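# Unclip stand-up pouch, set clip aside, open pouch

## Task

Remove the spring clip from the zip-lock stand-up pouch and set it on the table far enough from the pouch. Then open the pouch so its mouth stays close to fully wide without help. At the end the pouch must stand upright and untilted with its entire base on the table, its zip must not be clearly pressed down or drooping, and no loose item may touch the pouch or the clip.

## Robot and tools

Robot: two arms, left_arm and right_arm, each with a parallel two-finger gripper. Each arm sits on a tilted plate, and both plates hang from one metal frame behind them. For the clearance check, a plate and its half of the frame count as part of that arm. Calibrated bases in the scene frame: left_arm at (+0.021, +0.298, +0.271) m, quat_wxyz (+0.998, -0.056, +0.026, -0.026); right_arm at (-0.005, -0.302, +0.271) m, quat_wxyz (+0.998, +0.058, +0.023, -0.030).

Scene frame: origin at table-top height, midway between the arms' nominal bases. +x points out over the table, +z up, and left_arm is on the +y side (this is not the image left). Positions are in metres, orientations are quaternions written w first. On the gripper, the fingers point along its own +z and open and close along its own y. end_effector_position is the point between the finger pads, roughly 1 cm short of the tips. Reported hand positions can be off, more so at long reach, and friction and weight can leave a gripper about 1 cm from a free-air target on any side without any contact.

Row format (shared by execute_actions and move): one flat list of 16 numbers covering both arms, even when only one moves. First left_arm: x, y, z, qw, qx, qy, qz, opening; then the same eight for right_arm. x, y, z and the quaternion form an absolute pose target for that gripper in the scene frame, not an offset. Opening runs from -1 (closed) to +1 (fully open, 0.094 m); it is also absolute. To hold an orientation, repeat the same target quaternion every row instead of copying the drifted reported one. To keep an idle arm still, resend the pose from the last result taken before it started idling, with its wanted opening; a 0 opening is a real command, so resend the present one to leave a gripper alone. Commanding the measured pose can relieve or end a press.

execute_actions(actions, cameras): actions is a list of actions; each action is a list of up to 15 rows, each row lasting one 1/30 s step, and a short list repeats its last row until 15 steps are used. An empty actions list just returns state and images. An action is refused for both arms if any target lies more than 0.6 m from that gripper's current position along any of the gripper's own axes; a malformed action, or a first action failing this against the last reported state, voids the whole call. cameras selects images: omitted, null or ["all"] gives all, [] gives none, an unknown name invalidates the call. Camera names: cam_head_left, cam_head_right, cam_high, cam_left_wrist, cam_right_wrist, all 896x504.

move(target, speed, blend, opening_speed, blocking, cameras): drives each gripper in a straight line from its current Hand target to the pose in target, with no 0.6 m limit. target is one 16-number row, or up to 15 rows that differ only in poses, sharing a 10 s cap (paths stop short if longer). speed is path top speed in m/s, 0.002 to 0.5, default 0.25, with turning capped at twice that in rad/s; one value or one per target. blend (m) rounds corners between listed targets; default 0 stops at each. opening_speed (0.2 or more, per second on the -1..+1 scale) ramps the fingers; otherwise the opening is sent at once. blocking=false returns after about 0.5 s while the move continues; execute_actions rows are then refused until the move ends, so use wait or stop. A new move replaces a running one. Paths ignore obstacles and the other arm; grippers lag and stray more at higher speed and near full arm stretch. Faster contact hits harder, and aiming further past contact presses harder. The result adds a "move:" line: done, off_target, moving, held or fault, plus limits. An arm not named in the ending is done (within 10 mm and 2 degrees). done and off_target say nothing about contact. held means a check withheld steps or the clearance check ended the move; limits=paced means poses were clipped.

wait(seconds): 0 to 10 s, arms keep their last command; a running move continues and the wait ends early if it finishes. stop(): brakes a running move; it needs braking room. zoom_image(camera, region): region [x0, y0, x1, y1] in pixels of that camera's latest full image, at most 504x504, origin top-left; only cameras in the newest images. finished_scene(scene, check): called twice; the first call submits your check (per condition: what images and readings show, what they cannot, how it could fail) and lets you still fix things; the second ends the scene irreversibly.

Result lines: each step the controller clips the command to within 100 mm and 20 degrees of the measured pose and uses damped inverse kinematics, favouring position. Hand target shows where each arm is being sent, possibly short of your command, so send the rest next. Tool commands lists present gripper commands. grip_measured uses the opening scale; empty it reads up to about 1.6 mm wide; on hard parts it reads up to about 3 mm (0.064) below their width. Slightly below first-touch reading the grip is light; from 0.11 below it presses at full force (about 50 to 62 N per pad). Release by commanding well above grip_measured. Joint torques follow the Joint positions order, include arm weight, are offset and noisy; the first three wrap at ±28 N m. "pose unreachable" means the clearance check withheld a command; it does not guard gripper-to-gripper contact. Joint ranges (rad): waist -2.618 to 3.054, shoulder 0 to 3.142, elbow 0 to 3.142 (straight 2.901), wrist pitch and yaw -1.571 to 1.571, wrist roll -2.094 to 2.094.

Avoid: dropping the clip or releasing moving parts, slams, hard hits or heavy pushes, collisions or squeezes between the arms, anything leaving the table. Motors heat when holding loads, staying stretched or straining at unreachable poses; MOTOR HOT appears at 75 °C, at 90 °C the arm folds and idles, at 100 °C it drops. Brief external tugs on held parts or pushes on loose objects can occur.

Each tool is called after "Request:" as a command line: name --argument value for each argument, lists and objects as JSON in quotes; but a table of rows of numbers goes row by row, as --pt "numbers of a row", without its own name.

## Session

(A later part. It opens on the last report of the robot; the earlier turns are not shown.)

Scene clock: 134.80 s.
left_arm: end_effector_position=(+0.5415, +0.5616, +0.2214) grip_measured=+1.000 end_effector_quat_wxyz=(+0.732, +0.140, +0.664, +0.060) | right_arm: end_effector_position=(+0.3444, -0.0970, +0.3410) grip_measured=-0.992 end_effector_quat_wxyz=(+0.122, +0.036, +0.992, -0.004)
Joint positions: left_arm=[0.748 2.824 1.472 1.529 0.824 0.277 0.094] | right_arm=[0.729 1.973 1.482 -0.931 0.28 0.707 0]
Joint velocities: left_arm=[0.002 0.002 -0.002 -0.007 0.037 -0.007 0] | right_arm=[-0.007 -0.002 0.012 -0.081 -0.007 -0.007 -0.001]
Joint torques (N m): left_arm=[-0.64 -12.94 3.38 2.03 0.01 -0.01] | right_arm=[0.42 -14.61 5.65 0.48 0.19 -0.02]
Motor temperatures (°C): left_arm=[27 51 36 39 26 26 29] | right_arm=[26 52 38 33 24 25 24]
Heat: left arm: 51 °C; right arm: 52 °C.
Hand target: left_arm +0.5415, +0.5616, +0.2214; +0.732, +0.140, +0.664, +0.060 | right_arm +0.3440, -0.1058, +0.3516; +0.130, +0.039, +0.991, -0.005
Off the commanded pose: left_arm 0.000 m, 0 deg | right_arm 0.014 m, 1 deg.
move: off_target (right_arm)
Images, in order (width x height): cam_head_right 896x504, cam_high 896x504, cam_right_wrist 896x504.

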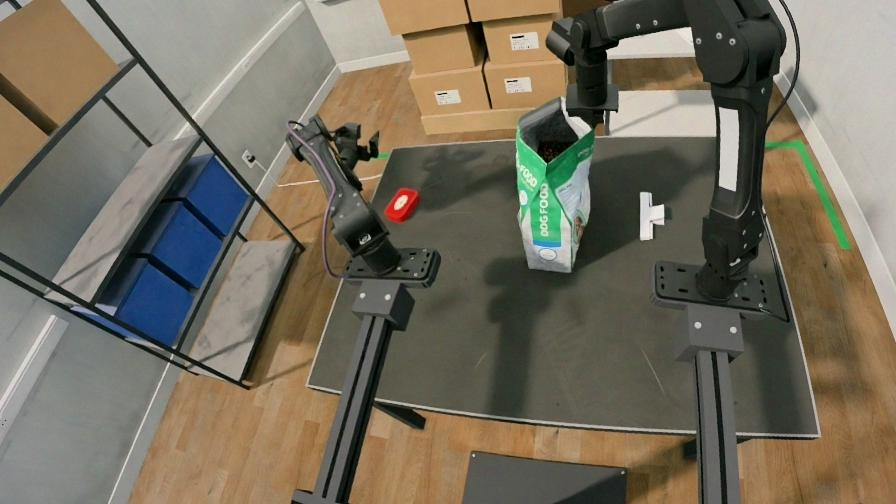

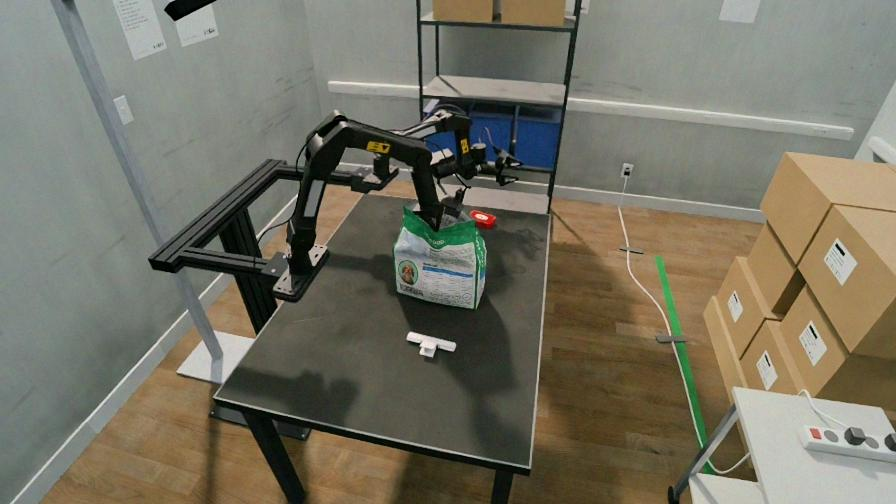

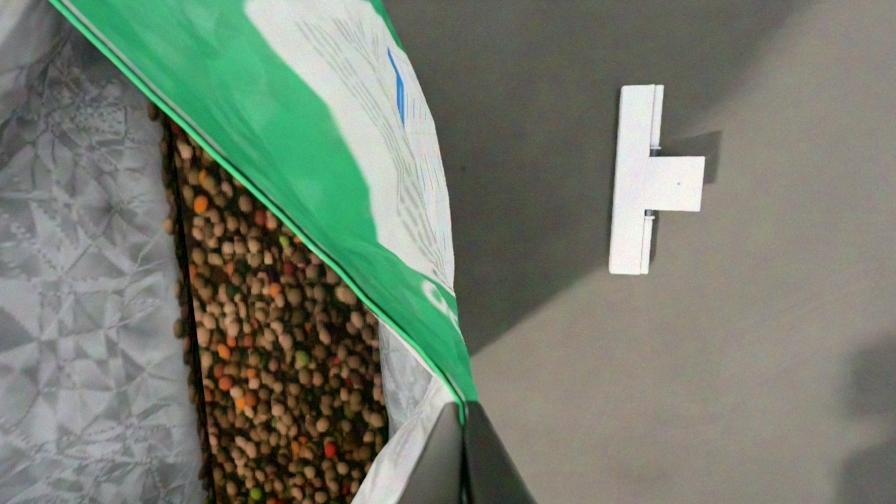

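Request:
move --target '[0.5415,0.5616,0.2214,0.732,0.14,0.664,0.06,1,0.343,-0.122,0.350,0.1304,0.039,0.9906,-0.0051,-1]' --speed 0.04 --cameras '["cam_right_wrist","cam_head_right","cam_high"]'

Request:
zoom_image --camera "cam_head_right" --region '[490, 80, 640, 290]'

Request:
zoom_image --camera "cam_high" --region '[370, 120, 540, 320]'

Scene clock: 136.00 s.
left_arm: end_effector_position=(+0.5415, +0.5616, +0.2214) grip_measured=+1.000 end_effector_quat_wxyz=(+0.732, +0.140, +0.664, +0.060) | right_arm: end_effector_position=(+0.3442, -0.1107, +0.3385) grip_measured=-0.992 end_effector_quat_wxyz=(+0.122, +0.035, +0.992, +0.001)
Joint positions: left_arm=[0.748 2.824 1.472 1.529 0.824 0.277 0.094] | right_arm=[0.696 1.935 1.426 -0.899 0.267 0.672 0]
Joint velocities: left_arm=[-0.002 -0.022 0.007 -0.007 -0.066 0.037 0] | right_arm=[-0.017 -0.002 -0.007 0.022 0.066 0.007 0]
Joint torques (N m): left_arm=[-0.65 -13 3.36 2.03 0.01 0] | right_arm=[0.28 -14.49 5.7 0.42 0.27 -0.03]
Motor temperatures (°C): left_arm=[27 51 36 39 26 26 29] | right_arm=[26 52 38 33 24 25 24]
Heat: left arm: 51 °C; right arm: 52 °C.
Hand target: left_arm +0.5415, +0.5616, +0.2214; +0.732, +0.140, +0.664, +0.060 | right_arm +0.3435, -0.1217, +0.3496; +0.130, +0.039, +0.991, -0.005
Off the commanded pose: left_arm 0.000 m, 0 deg | right_arm 0.016 m, 1 deg.
move: off_target (right_arm)
Images, in order (width x height): cam_head_right 896x504, cam_high 896x504, cam_right_wrist 896x504.

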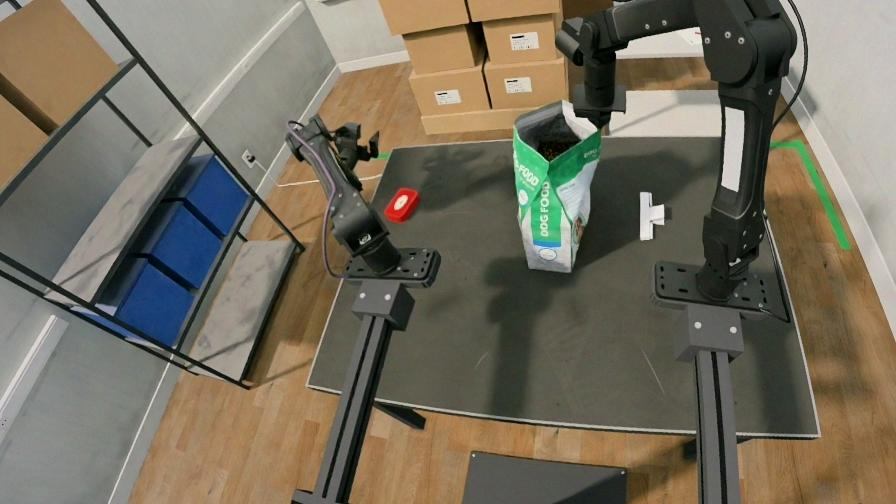

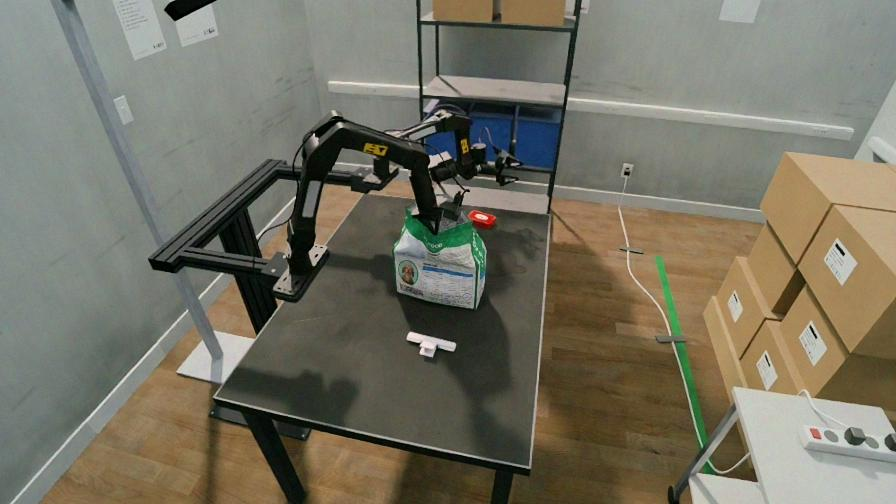

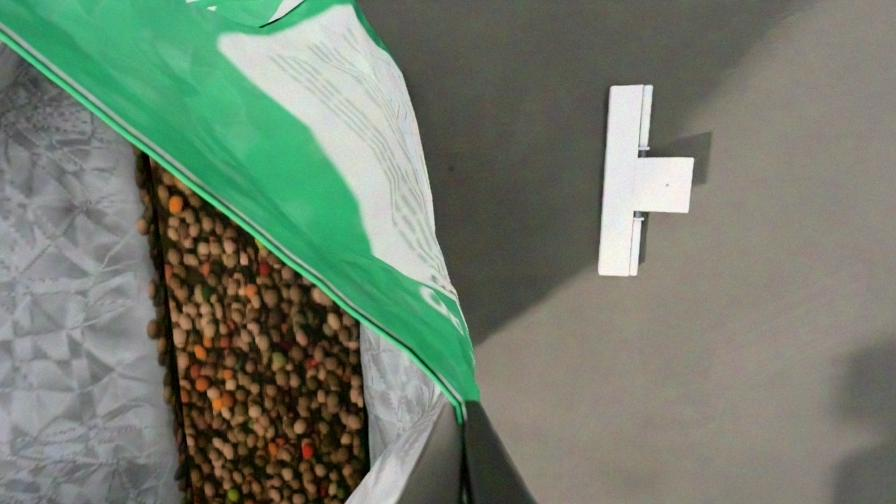

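Scaled by 2.400 from the camera's 896x504 image, which has a finer 1280x720 frame.

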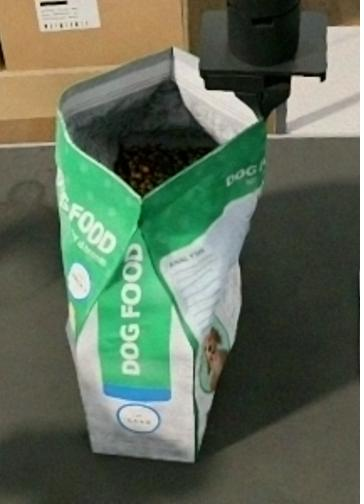

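Scaled by 2.520 from the camera's 896x504 image, which has a finer 1280x720 frame.

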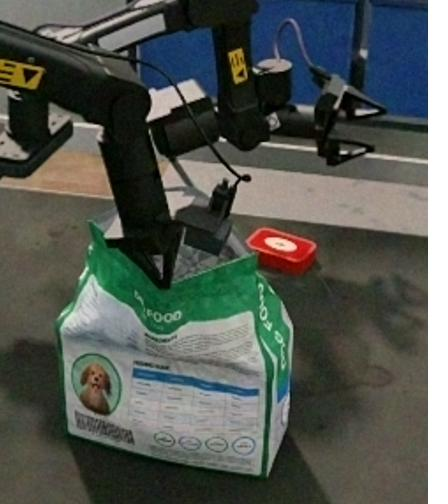

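Request:
move --target '[0.5415,0.5616,0.2214,0.732,0.14,0.664,0.06,1,0.343,-0.117,0.346,0.1304,0.039,0.9906,-0.0051,0.3]' --speed 0.04 --opening_speed 0.4 --cameras '["cam_right_wrist"]'

Request:
move --pt "0.5415 0.5616 0.2214 0.732 0.14 0.664 0.06 1 0.341 -0.110 0.37 0.1304 0.039 0.9906 -0.0051 0.3" --pt "0.5415 0.5616 0.2214 0.732 0.14 0.664 0.06 1 0.341 -0.105 0.46 0.1304 0.039 0.9906 -0.0051 0.3" --pt "0.5415 0.5616 0.2214 0.732 0.14 0.664 0.06 1 0.26 -0.06 0.56 0.19 0.029 0.979 0.071 0.3" --speed 0.08 --cameras '["cam_right_wrist","cam_head_right","cam_high"]'

Request:
zoom_image --camera "cam_head_right" --region '[490, 80, 640, 290]'

Request:
zoom_image --camera "cam_high" --region '[370, 120, 540, 320]'

Scene clock: 139.80 s.
left_arm: end_effector_position=(+0.5415, +0.5616, +0.2214) grip_measured=+1.000 end_effector_quat_wxyz=(+0.732, +0.140, +0.664, +0.060) | right_arm: end_effector_position=(+0.3444, -0.1111, +0.3387) grip_measured=+0.298 end_effector_quat_wxyz=(+0.122, +0.035, +0.992, +0.000)
Joint positions: left_arm=[0.748 2.824 1.472 1.529 0.824 0.277 0.094] | right_arm=[0.696 1.935 1.426 -0.899 0.269 0.671 0.061]
Joint velocities: left_arm=[-0.002 -0.007 -0.012 -0.007 -0.007 -0.007 0] | right_arm=[-0.017 -0.002 -0.002 -0.007 -0.022 -0.037 0]
Joint torques (N m): left_arm=[-0.57 -12.96 3.4 2.03 0.02 0.01] | right_arm=[0.95 -13.2 5.76 0.55 0.25 0.06]
Motor temperatures (°C): left_arm=[27 52 36 39 26 26 29] | right_arm=[26 52 38 33 24 25 24]
Heat: left arm: 52 °C; right arm: 52 °C.
Hand target: left_arm +0.5415, +0.5616, +0.2214; +0.732, +0.140, +0.664, +0.060 | right_arm +0.3432, -0.1170, +0.3458; +0.130, +0.039, +0.991, -0.005
Off the commanded pose: left_arm 0.000 m, 0 deg | right_arm 0.009 m, 1 deg.
move: done
Images, in order (width x height): cam_right_wrist 896x504.

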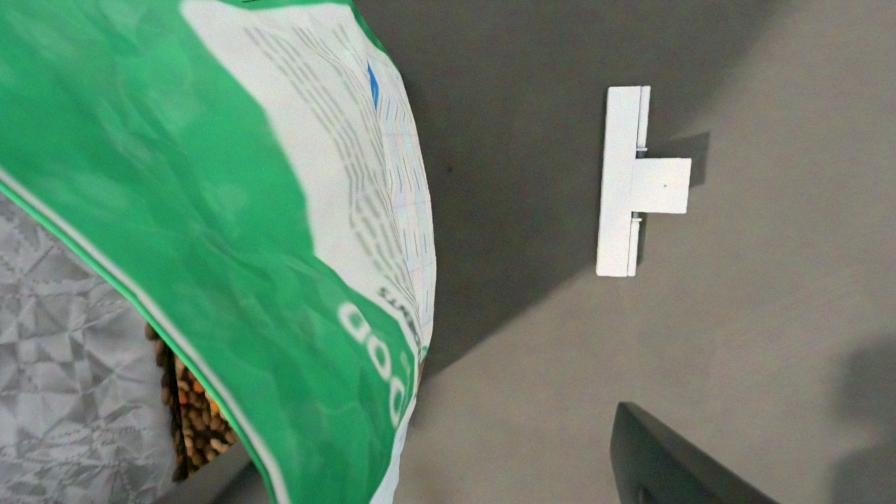

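Scene clock: 143.67 s.
left_arm: end_effector_position=(+0.5415, +0.5616, +0.2214) grip_measured=+1.000 end_effector_quat_wxyz=(+0.732, +0.140, +0.664, +0.060) | right_arm: end_effector_position=(+0.2584, -0.0560, +0.5443) grip_measured=+0.298 end_effector_quat_wxyz=(+0.173, +0.024, +0.983, +0.062)
Joint positions: left_arm=[0.748 2.824 1.472 1.529 0.824 0.277 0.094] | right_arm=[1.041 1.839 2.064 -1.565 0.322 0.969 0.061]
Joint velocities: left_arm=[0.007 -0.012 -0.007 0.022 -0.022 -0.007 0] | right_arm=[0.002 0.012 -0.002 -0.066 0.022 0.007 0]
Joint torques (N m): left_arm=[-0.61 -12.96 3.4 2.03 0 0] | right_arm=[1.14 -11.17 8.03 0.75 0.3 0.07]
Motor temperatures (°C): left_arm=[27 52 36 39 26 26 29] | right_arm=[26 52 38 33 24 25 24]
Heat: left arm: 52 °C; right arm: 52 °C.
Hand target: left_arm +0.5415, +0.5616, +0.2214; +0.732, +0.140, +0.664, +0.060 | right_arm +0.2577, -0.0624, +0.5595; +0.191, +0.029, +0.979, +0.071
Off the commanded pose: left_arm 0.000 m, 0 deg | right_arm 0.016 m, 2 deg.
move: off_target (right_arm)
Images, in order (width x height): cam_head_right 896x504, cam_high 896x504, cam_right_wrist 896x504.

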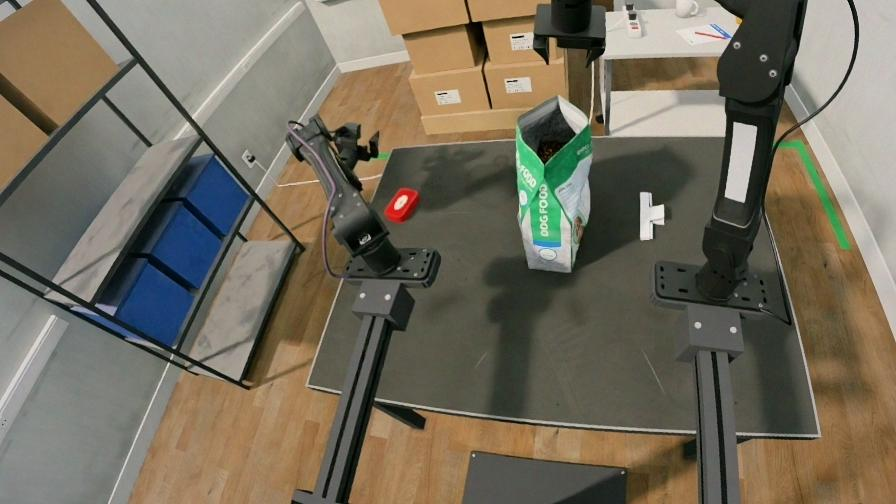

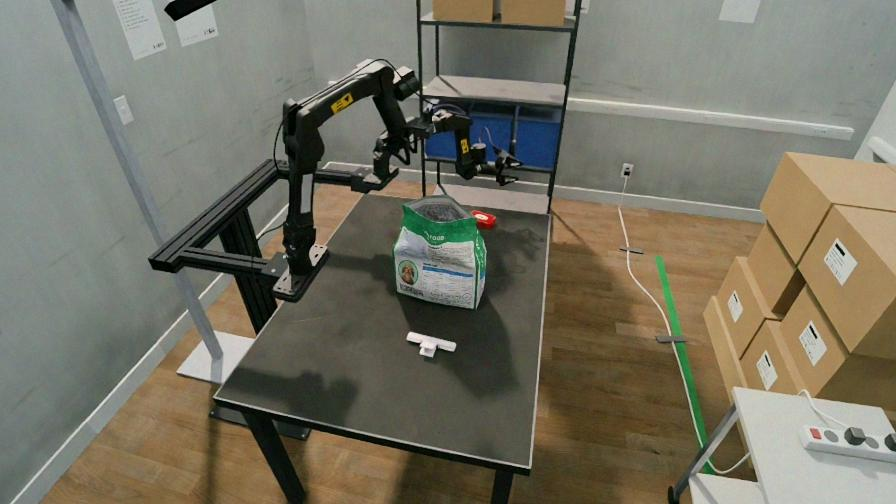

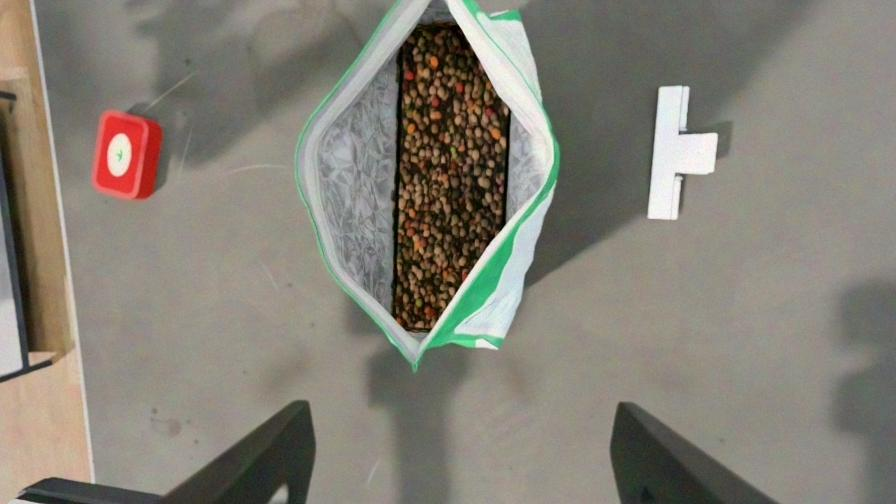

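Scaled by 2.400 from the camera's 896x504 image, which has a finer 1280x720 frame.

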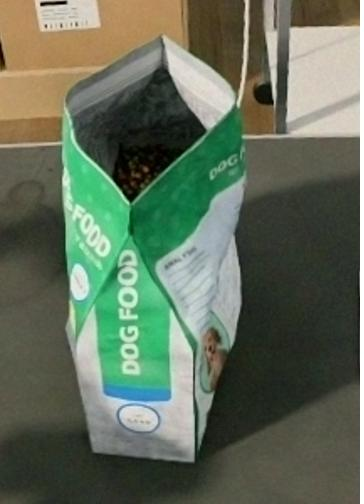

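Scaled by 2.520 from the camera's 896x504 image, which has a finer 1280x720 frame.

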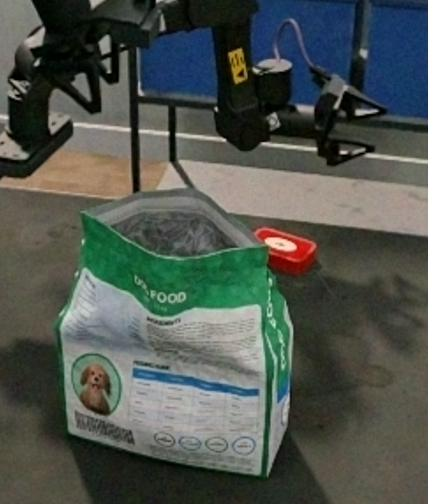

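Request:
move --target '[0.5415,0.5616,0.2214,0.732,0.14,0.664,0.06,1,0.22,-0.2,0.53,0.19,0.029,0.979,0.071,0.3]' --speed 0.2 --cameras '["cam_head_left","cam_head_right","cam_high"]'

Request:
wait --seconds 3 --cameras '["cam_head_left","cam_head_right","cam_high"]'

Request:
zoom_image --camera "cam_head_right" --region '[490, 80, 640, 290]'

Request:
zoom_image --camera "cam_head_left" --region '[450, 80, 630, 290]'

Scene clock: 145.67 s.
left_arm: end_effector_position=(+0.5415, +0.5616, +0.2214) grip_measured=+1.000 end_effector_quat_wxyz=(+0.732, +0.140, +0.664, +0.060) | right_arm: end_effector_position=(+0.2222, -0.2005, +0.5316) grip_measured=+0.298 end_effector_quat_wxyz=(+0.189, +0.030, +0.979, +0.068)
Joint positions: left_arm=[0.748 2.824 1.472 1.529 0.824 0.277 0.094] | right_arm=[0.791 1.277 1.503 -1.462 0.268 0.721 0.061]
Joint velocities: left_arm=[0.007 0.007 0.007 0.007 0.051 0.051 0] | right_arm=[0.002 -0.002 -0.017 0.066 -0.081 0.007 0.001]
Joint torques (N m): left_arm=[-0.61 -12.98 3.38 2.02 0.01 0] | right_arm=[-0.1 -3.9 5.5 1.18 0 -0.02]
Motor temperatures (°C): left_arm=[27 52 36 39 26 26 29] | right_arm=[26 51 38 33 24 25 24]
Heat: left arm: 52 °C; right arm: 51 °C.
Hand target: left_arm +0.5415, +0.5616, +0.2214; +0.732, +0.140, +0.664, +0.060 | right_arm +0.2224, -0.2007, +0.5307; +0.189, +0.029, +0.979, +0.071
Off the commanded pose: left_arm 0.000 m, 0 deg | right_arm 0.003 m, 0 deg.
move: done
Images, in order (width x height): cam_head_left 896x504, cam_head_right 896x504, cam_high 896x504.

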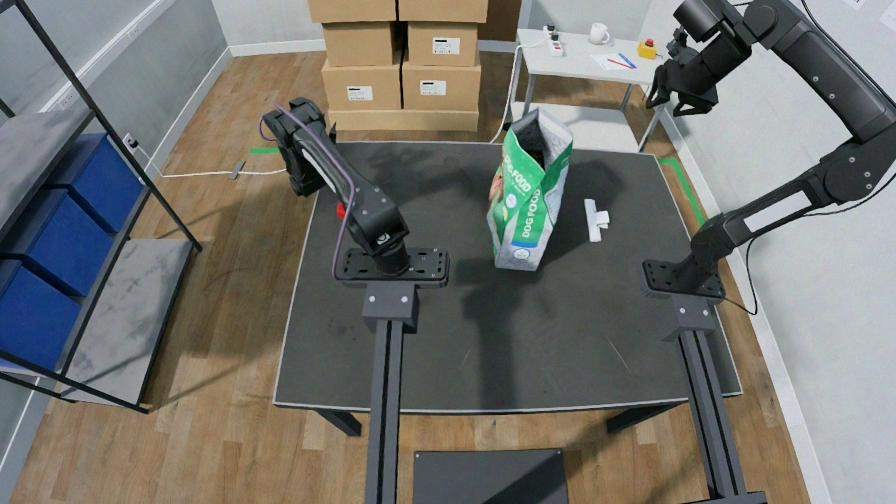

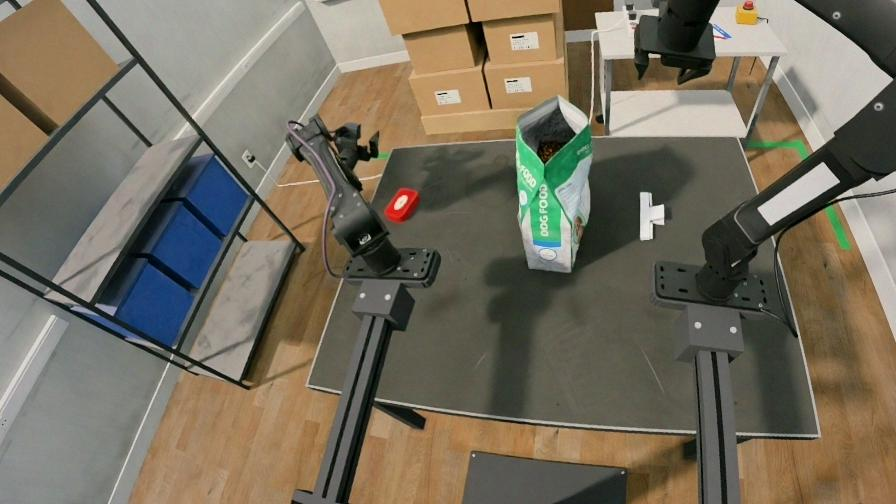

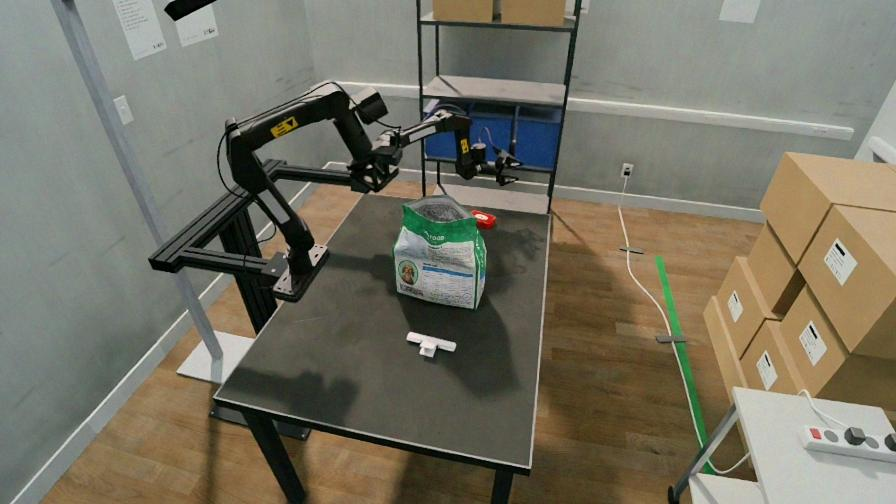

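Scene clock: 148.67 s.
left_arm: end_effector_position=(+0.5415, +0.5616, +0.2214) grip_measured=+1.000 end_effector_quat_wxyz=(+0.732, +0.140, +0.664, +0.060) | right_arm: end_effector_position=(+0.2222, -0.2002, +0.5315) grip_measured=+0.298 end_effector_quat_wxyz=(+0.189, +0.029, +0.979, +0.068)
Joint positions: left_arm=[0.748 2.824 1.472 1.529 0.824 0.277 0.094] | right_arm=[0.791 1.277 1.503 -1.46 0.267 0.72 0.061]
Joint velocities: left_arm=[0.007 0.002 0.002 -0.007 -0.007 -0.081 0] | right_arm=[-0.002 0.002 0.007 0.007 0.037 0.007 -0.001]
Joint torques (N m): left_arm=[-0.62 -12.96 3.38 2.03 0 -0.01] | right_arm=[-0.09 -3.88 5.52 1.16 0.02 -0.03]
Motor temperatures (°C): left_arm=[27 52 36 39 25 26 29] | right_arm=[26 49 38 33 24 25 24]
Heat: left arm: 52 °C; right arm: 49 °C.
Hand target: left_arm +0.5415, +0.5616, +0.2214; +0.732, +0.140, +0.664, +0.060 | right_arm +0.2223, -0.2007, +0.5306; +0.189, +0.029, +0.979, +0.071
Tool commands: left_gripper/opening=+1.0 right_gripper/opening=+0.3
Off the commanded pose: left_arm 0.000 m, 0 deg | right_arm 0.003 m, 0 deg.
wait: 3.00 s; at rest by 0.17 s
Images, in order (width x height): cam_head_left 896x504, cam_head_right 896x504, cam_high 896x504.

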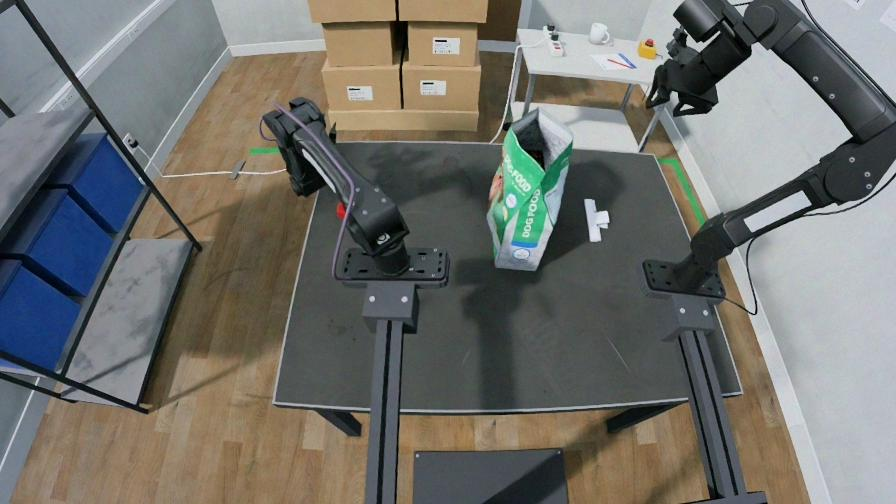

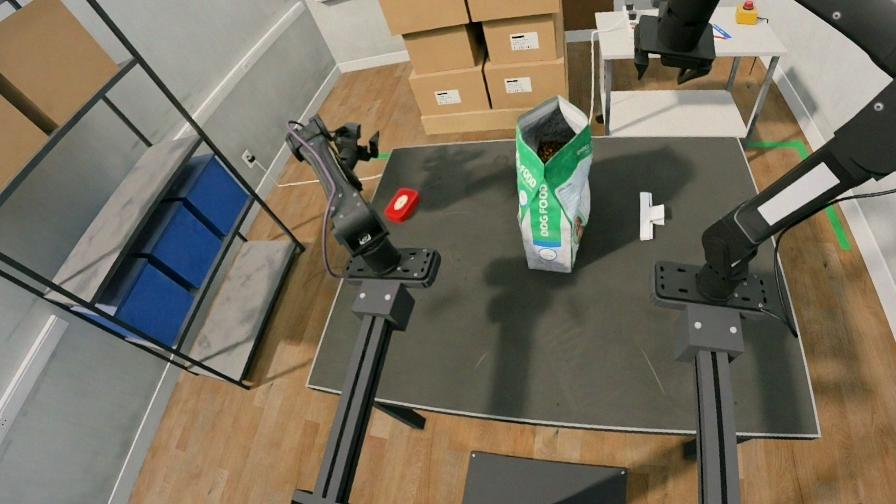

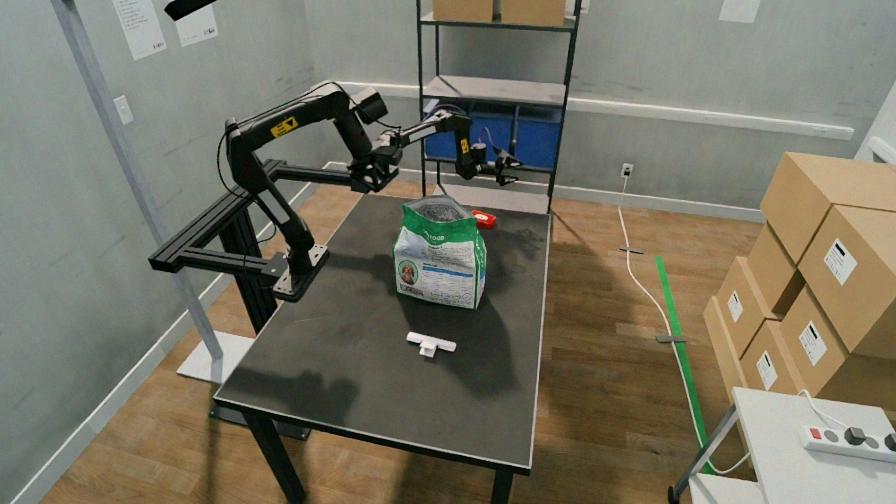

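Scaled by 2.400 from the camera's 896x504 image, which has a finer 1280x720 frame.

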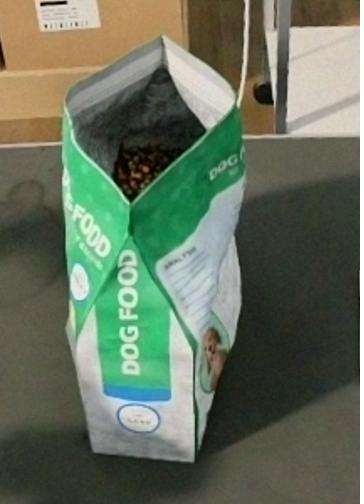

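Scaled by 2.400 from the camera's 896x504 image, which has a finer 1280x720 frame.

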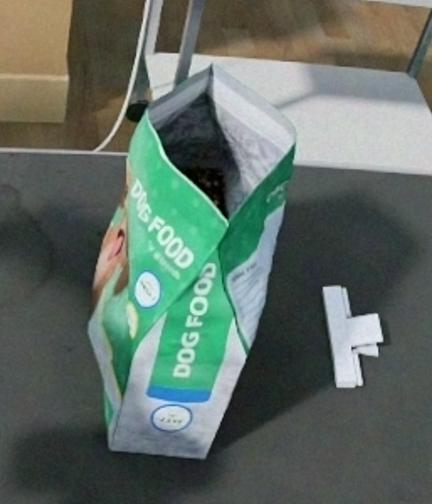

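Request:
finished_scene --scene 1 --check "Clip lies on table ~0.15+ m from pouch, nothing touching. Mouth open ~0.17 m, zip apart full length, unchanged over 3+ s with arms away. Pouch upright, base unchanged at table. Tin well away from the pouch. Rim only slightly wavy; zip not visibly pushed down. Cannot measure widest width exactly, but it latched near the pulled width."

This call ended nothing. Check each condition that your pictures could not show: look closer or test it, and mend what is not met. Then call finished_scene again.

Request:
finished_scene --scene 1 --check "Rechecked pictures: after release the mouth recoiled only ~10-14% from the pulled width (first, smaller pull recoiled 40%), so it is latched open and unchanged in pictures taken 3 s apart. Zip separated along full length in overhead view, rims at similar heights, pouch upright with base unmoved, clip and tin well apart, arms clear."

The scene is finished: the task was done.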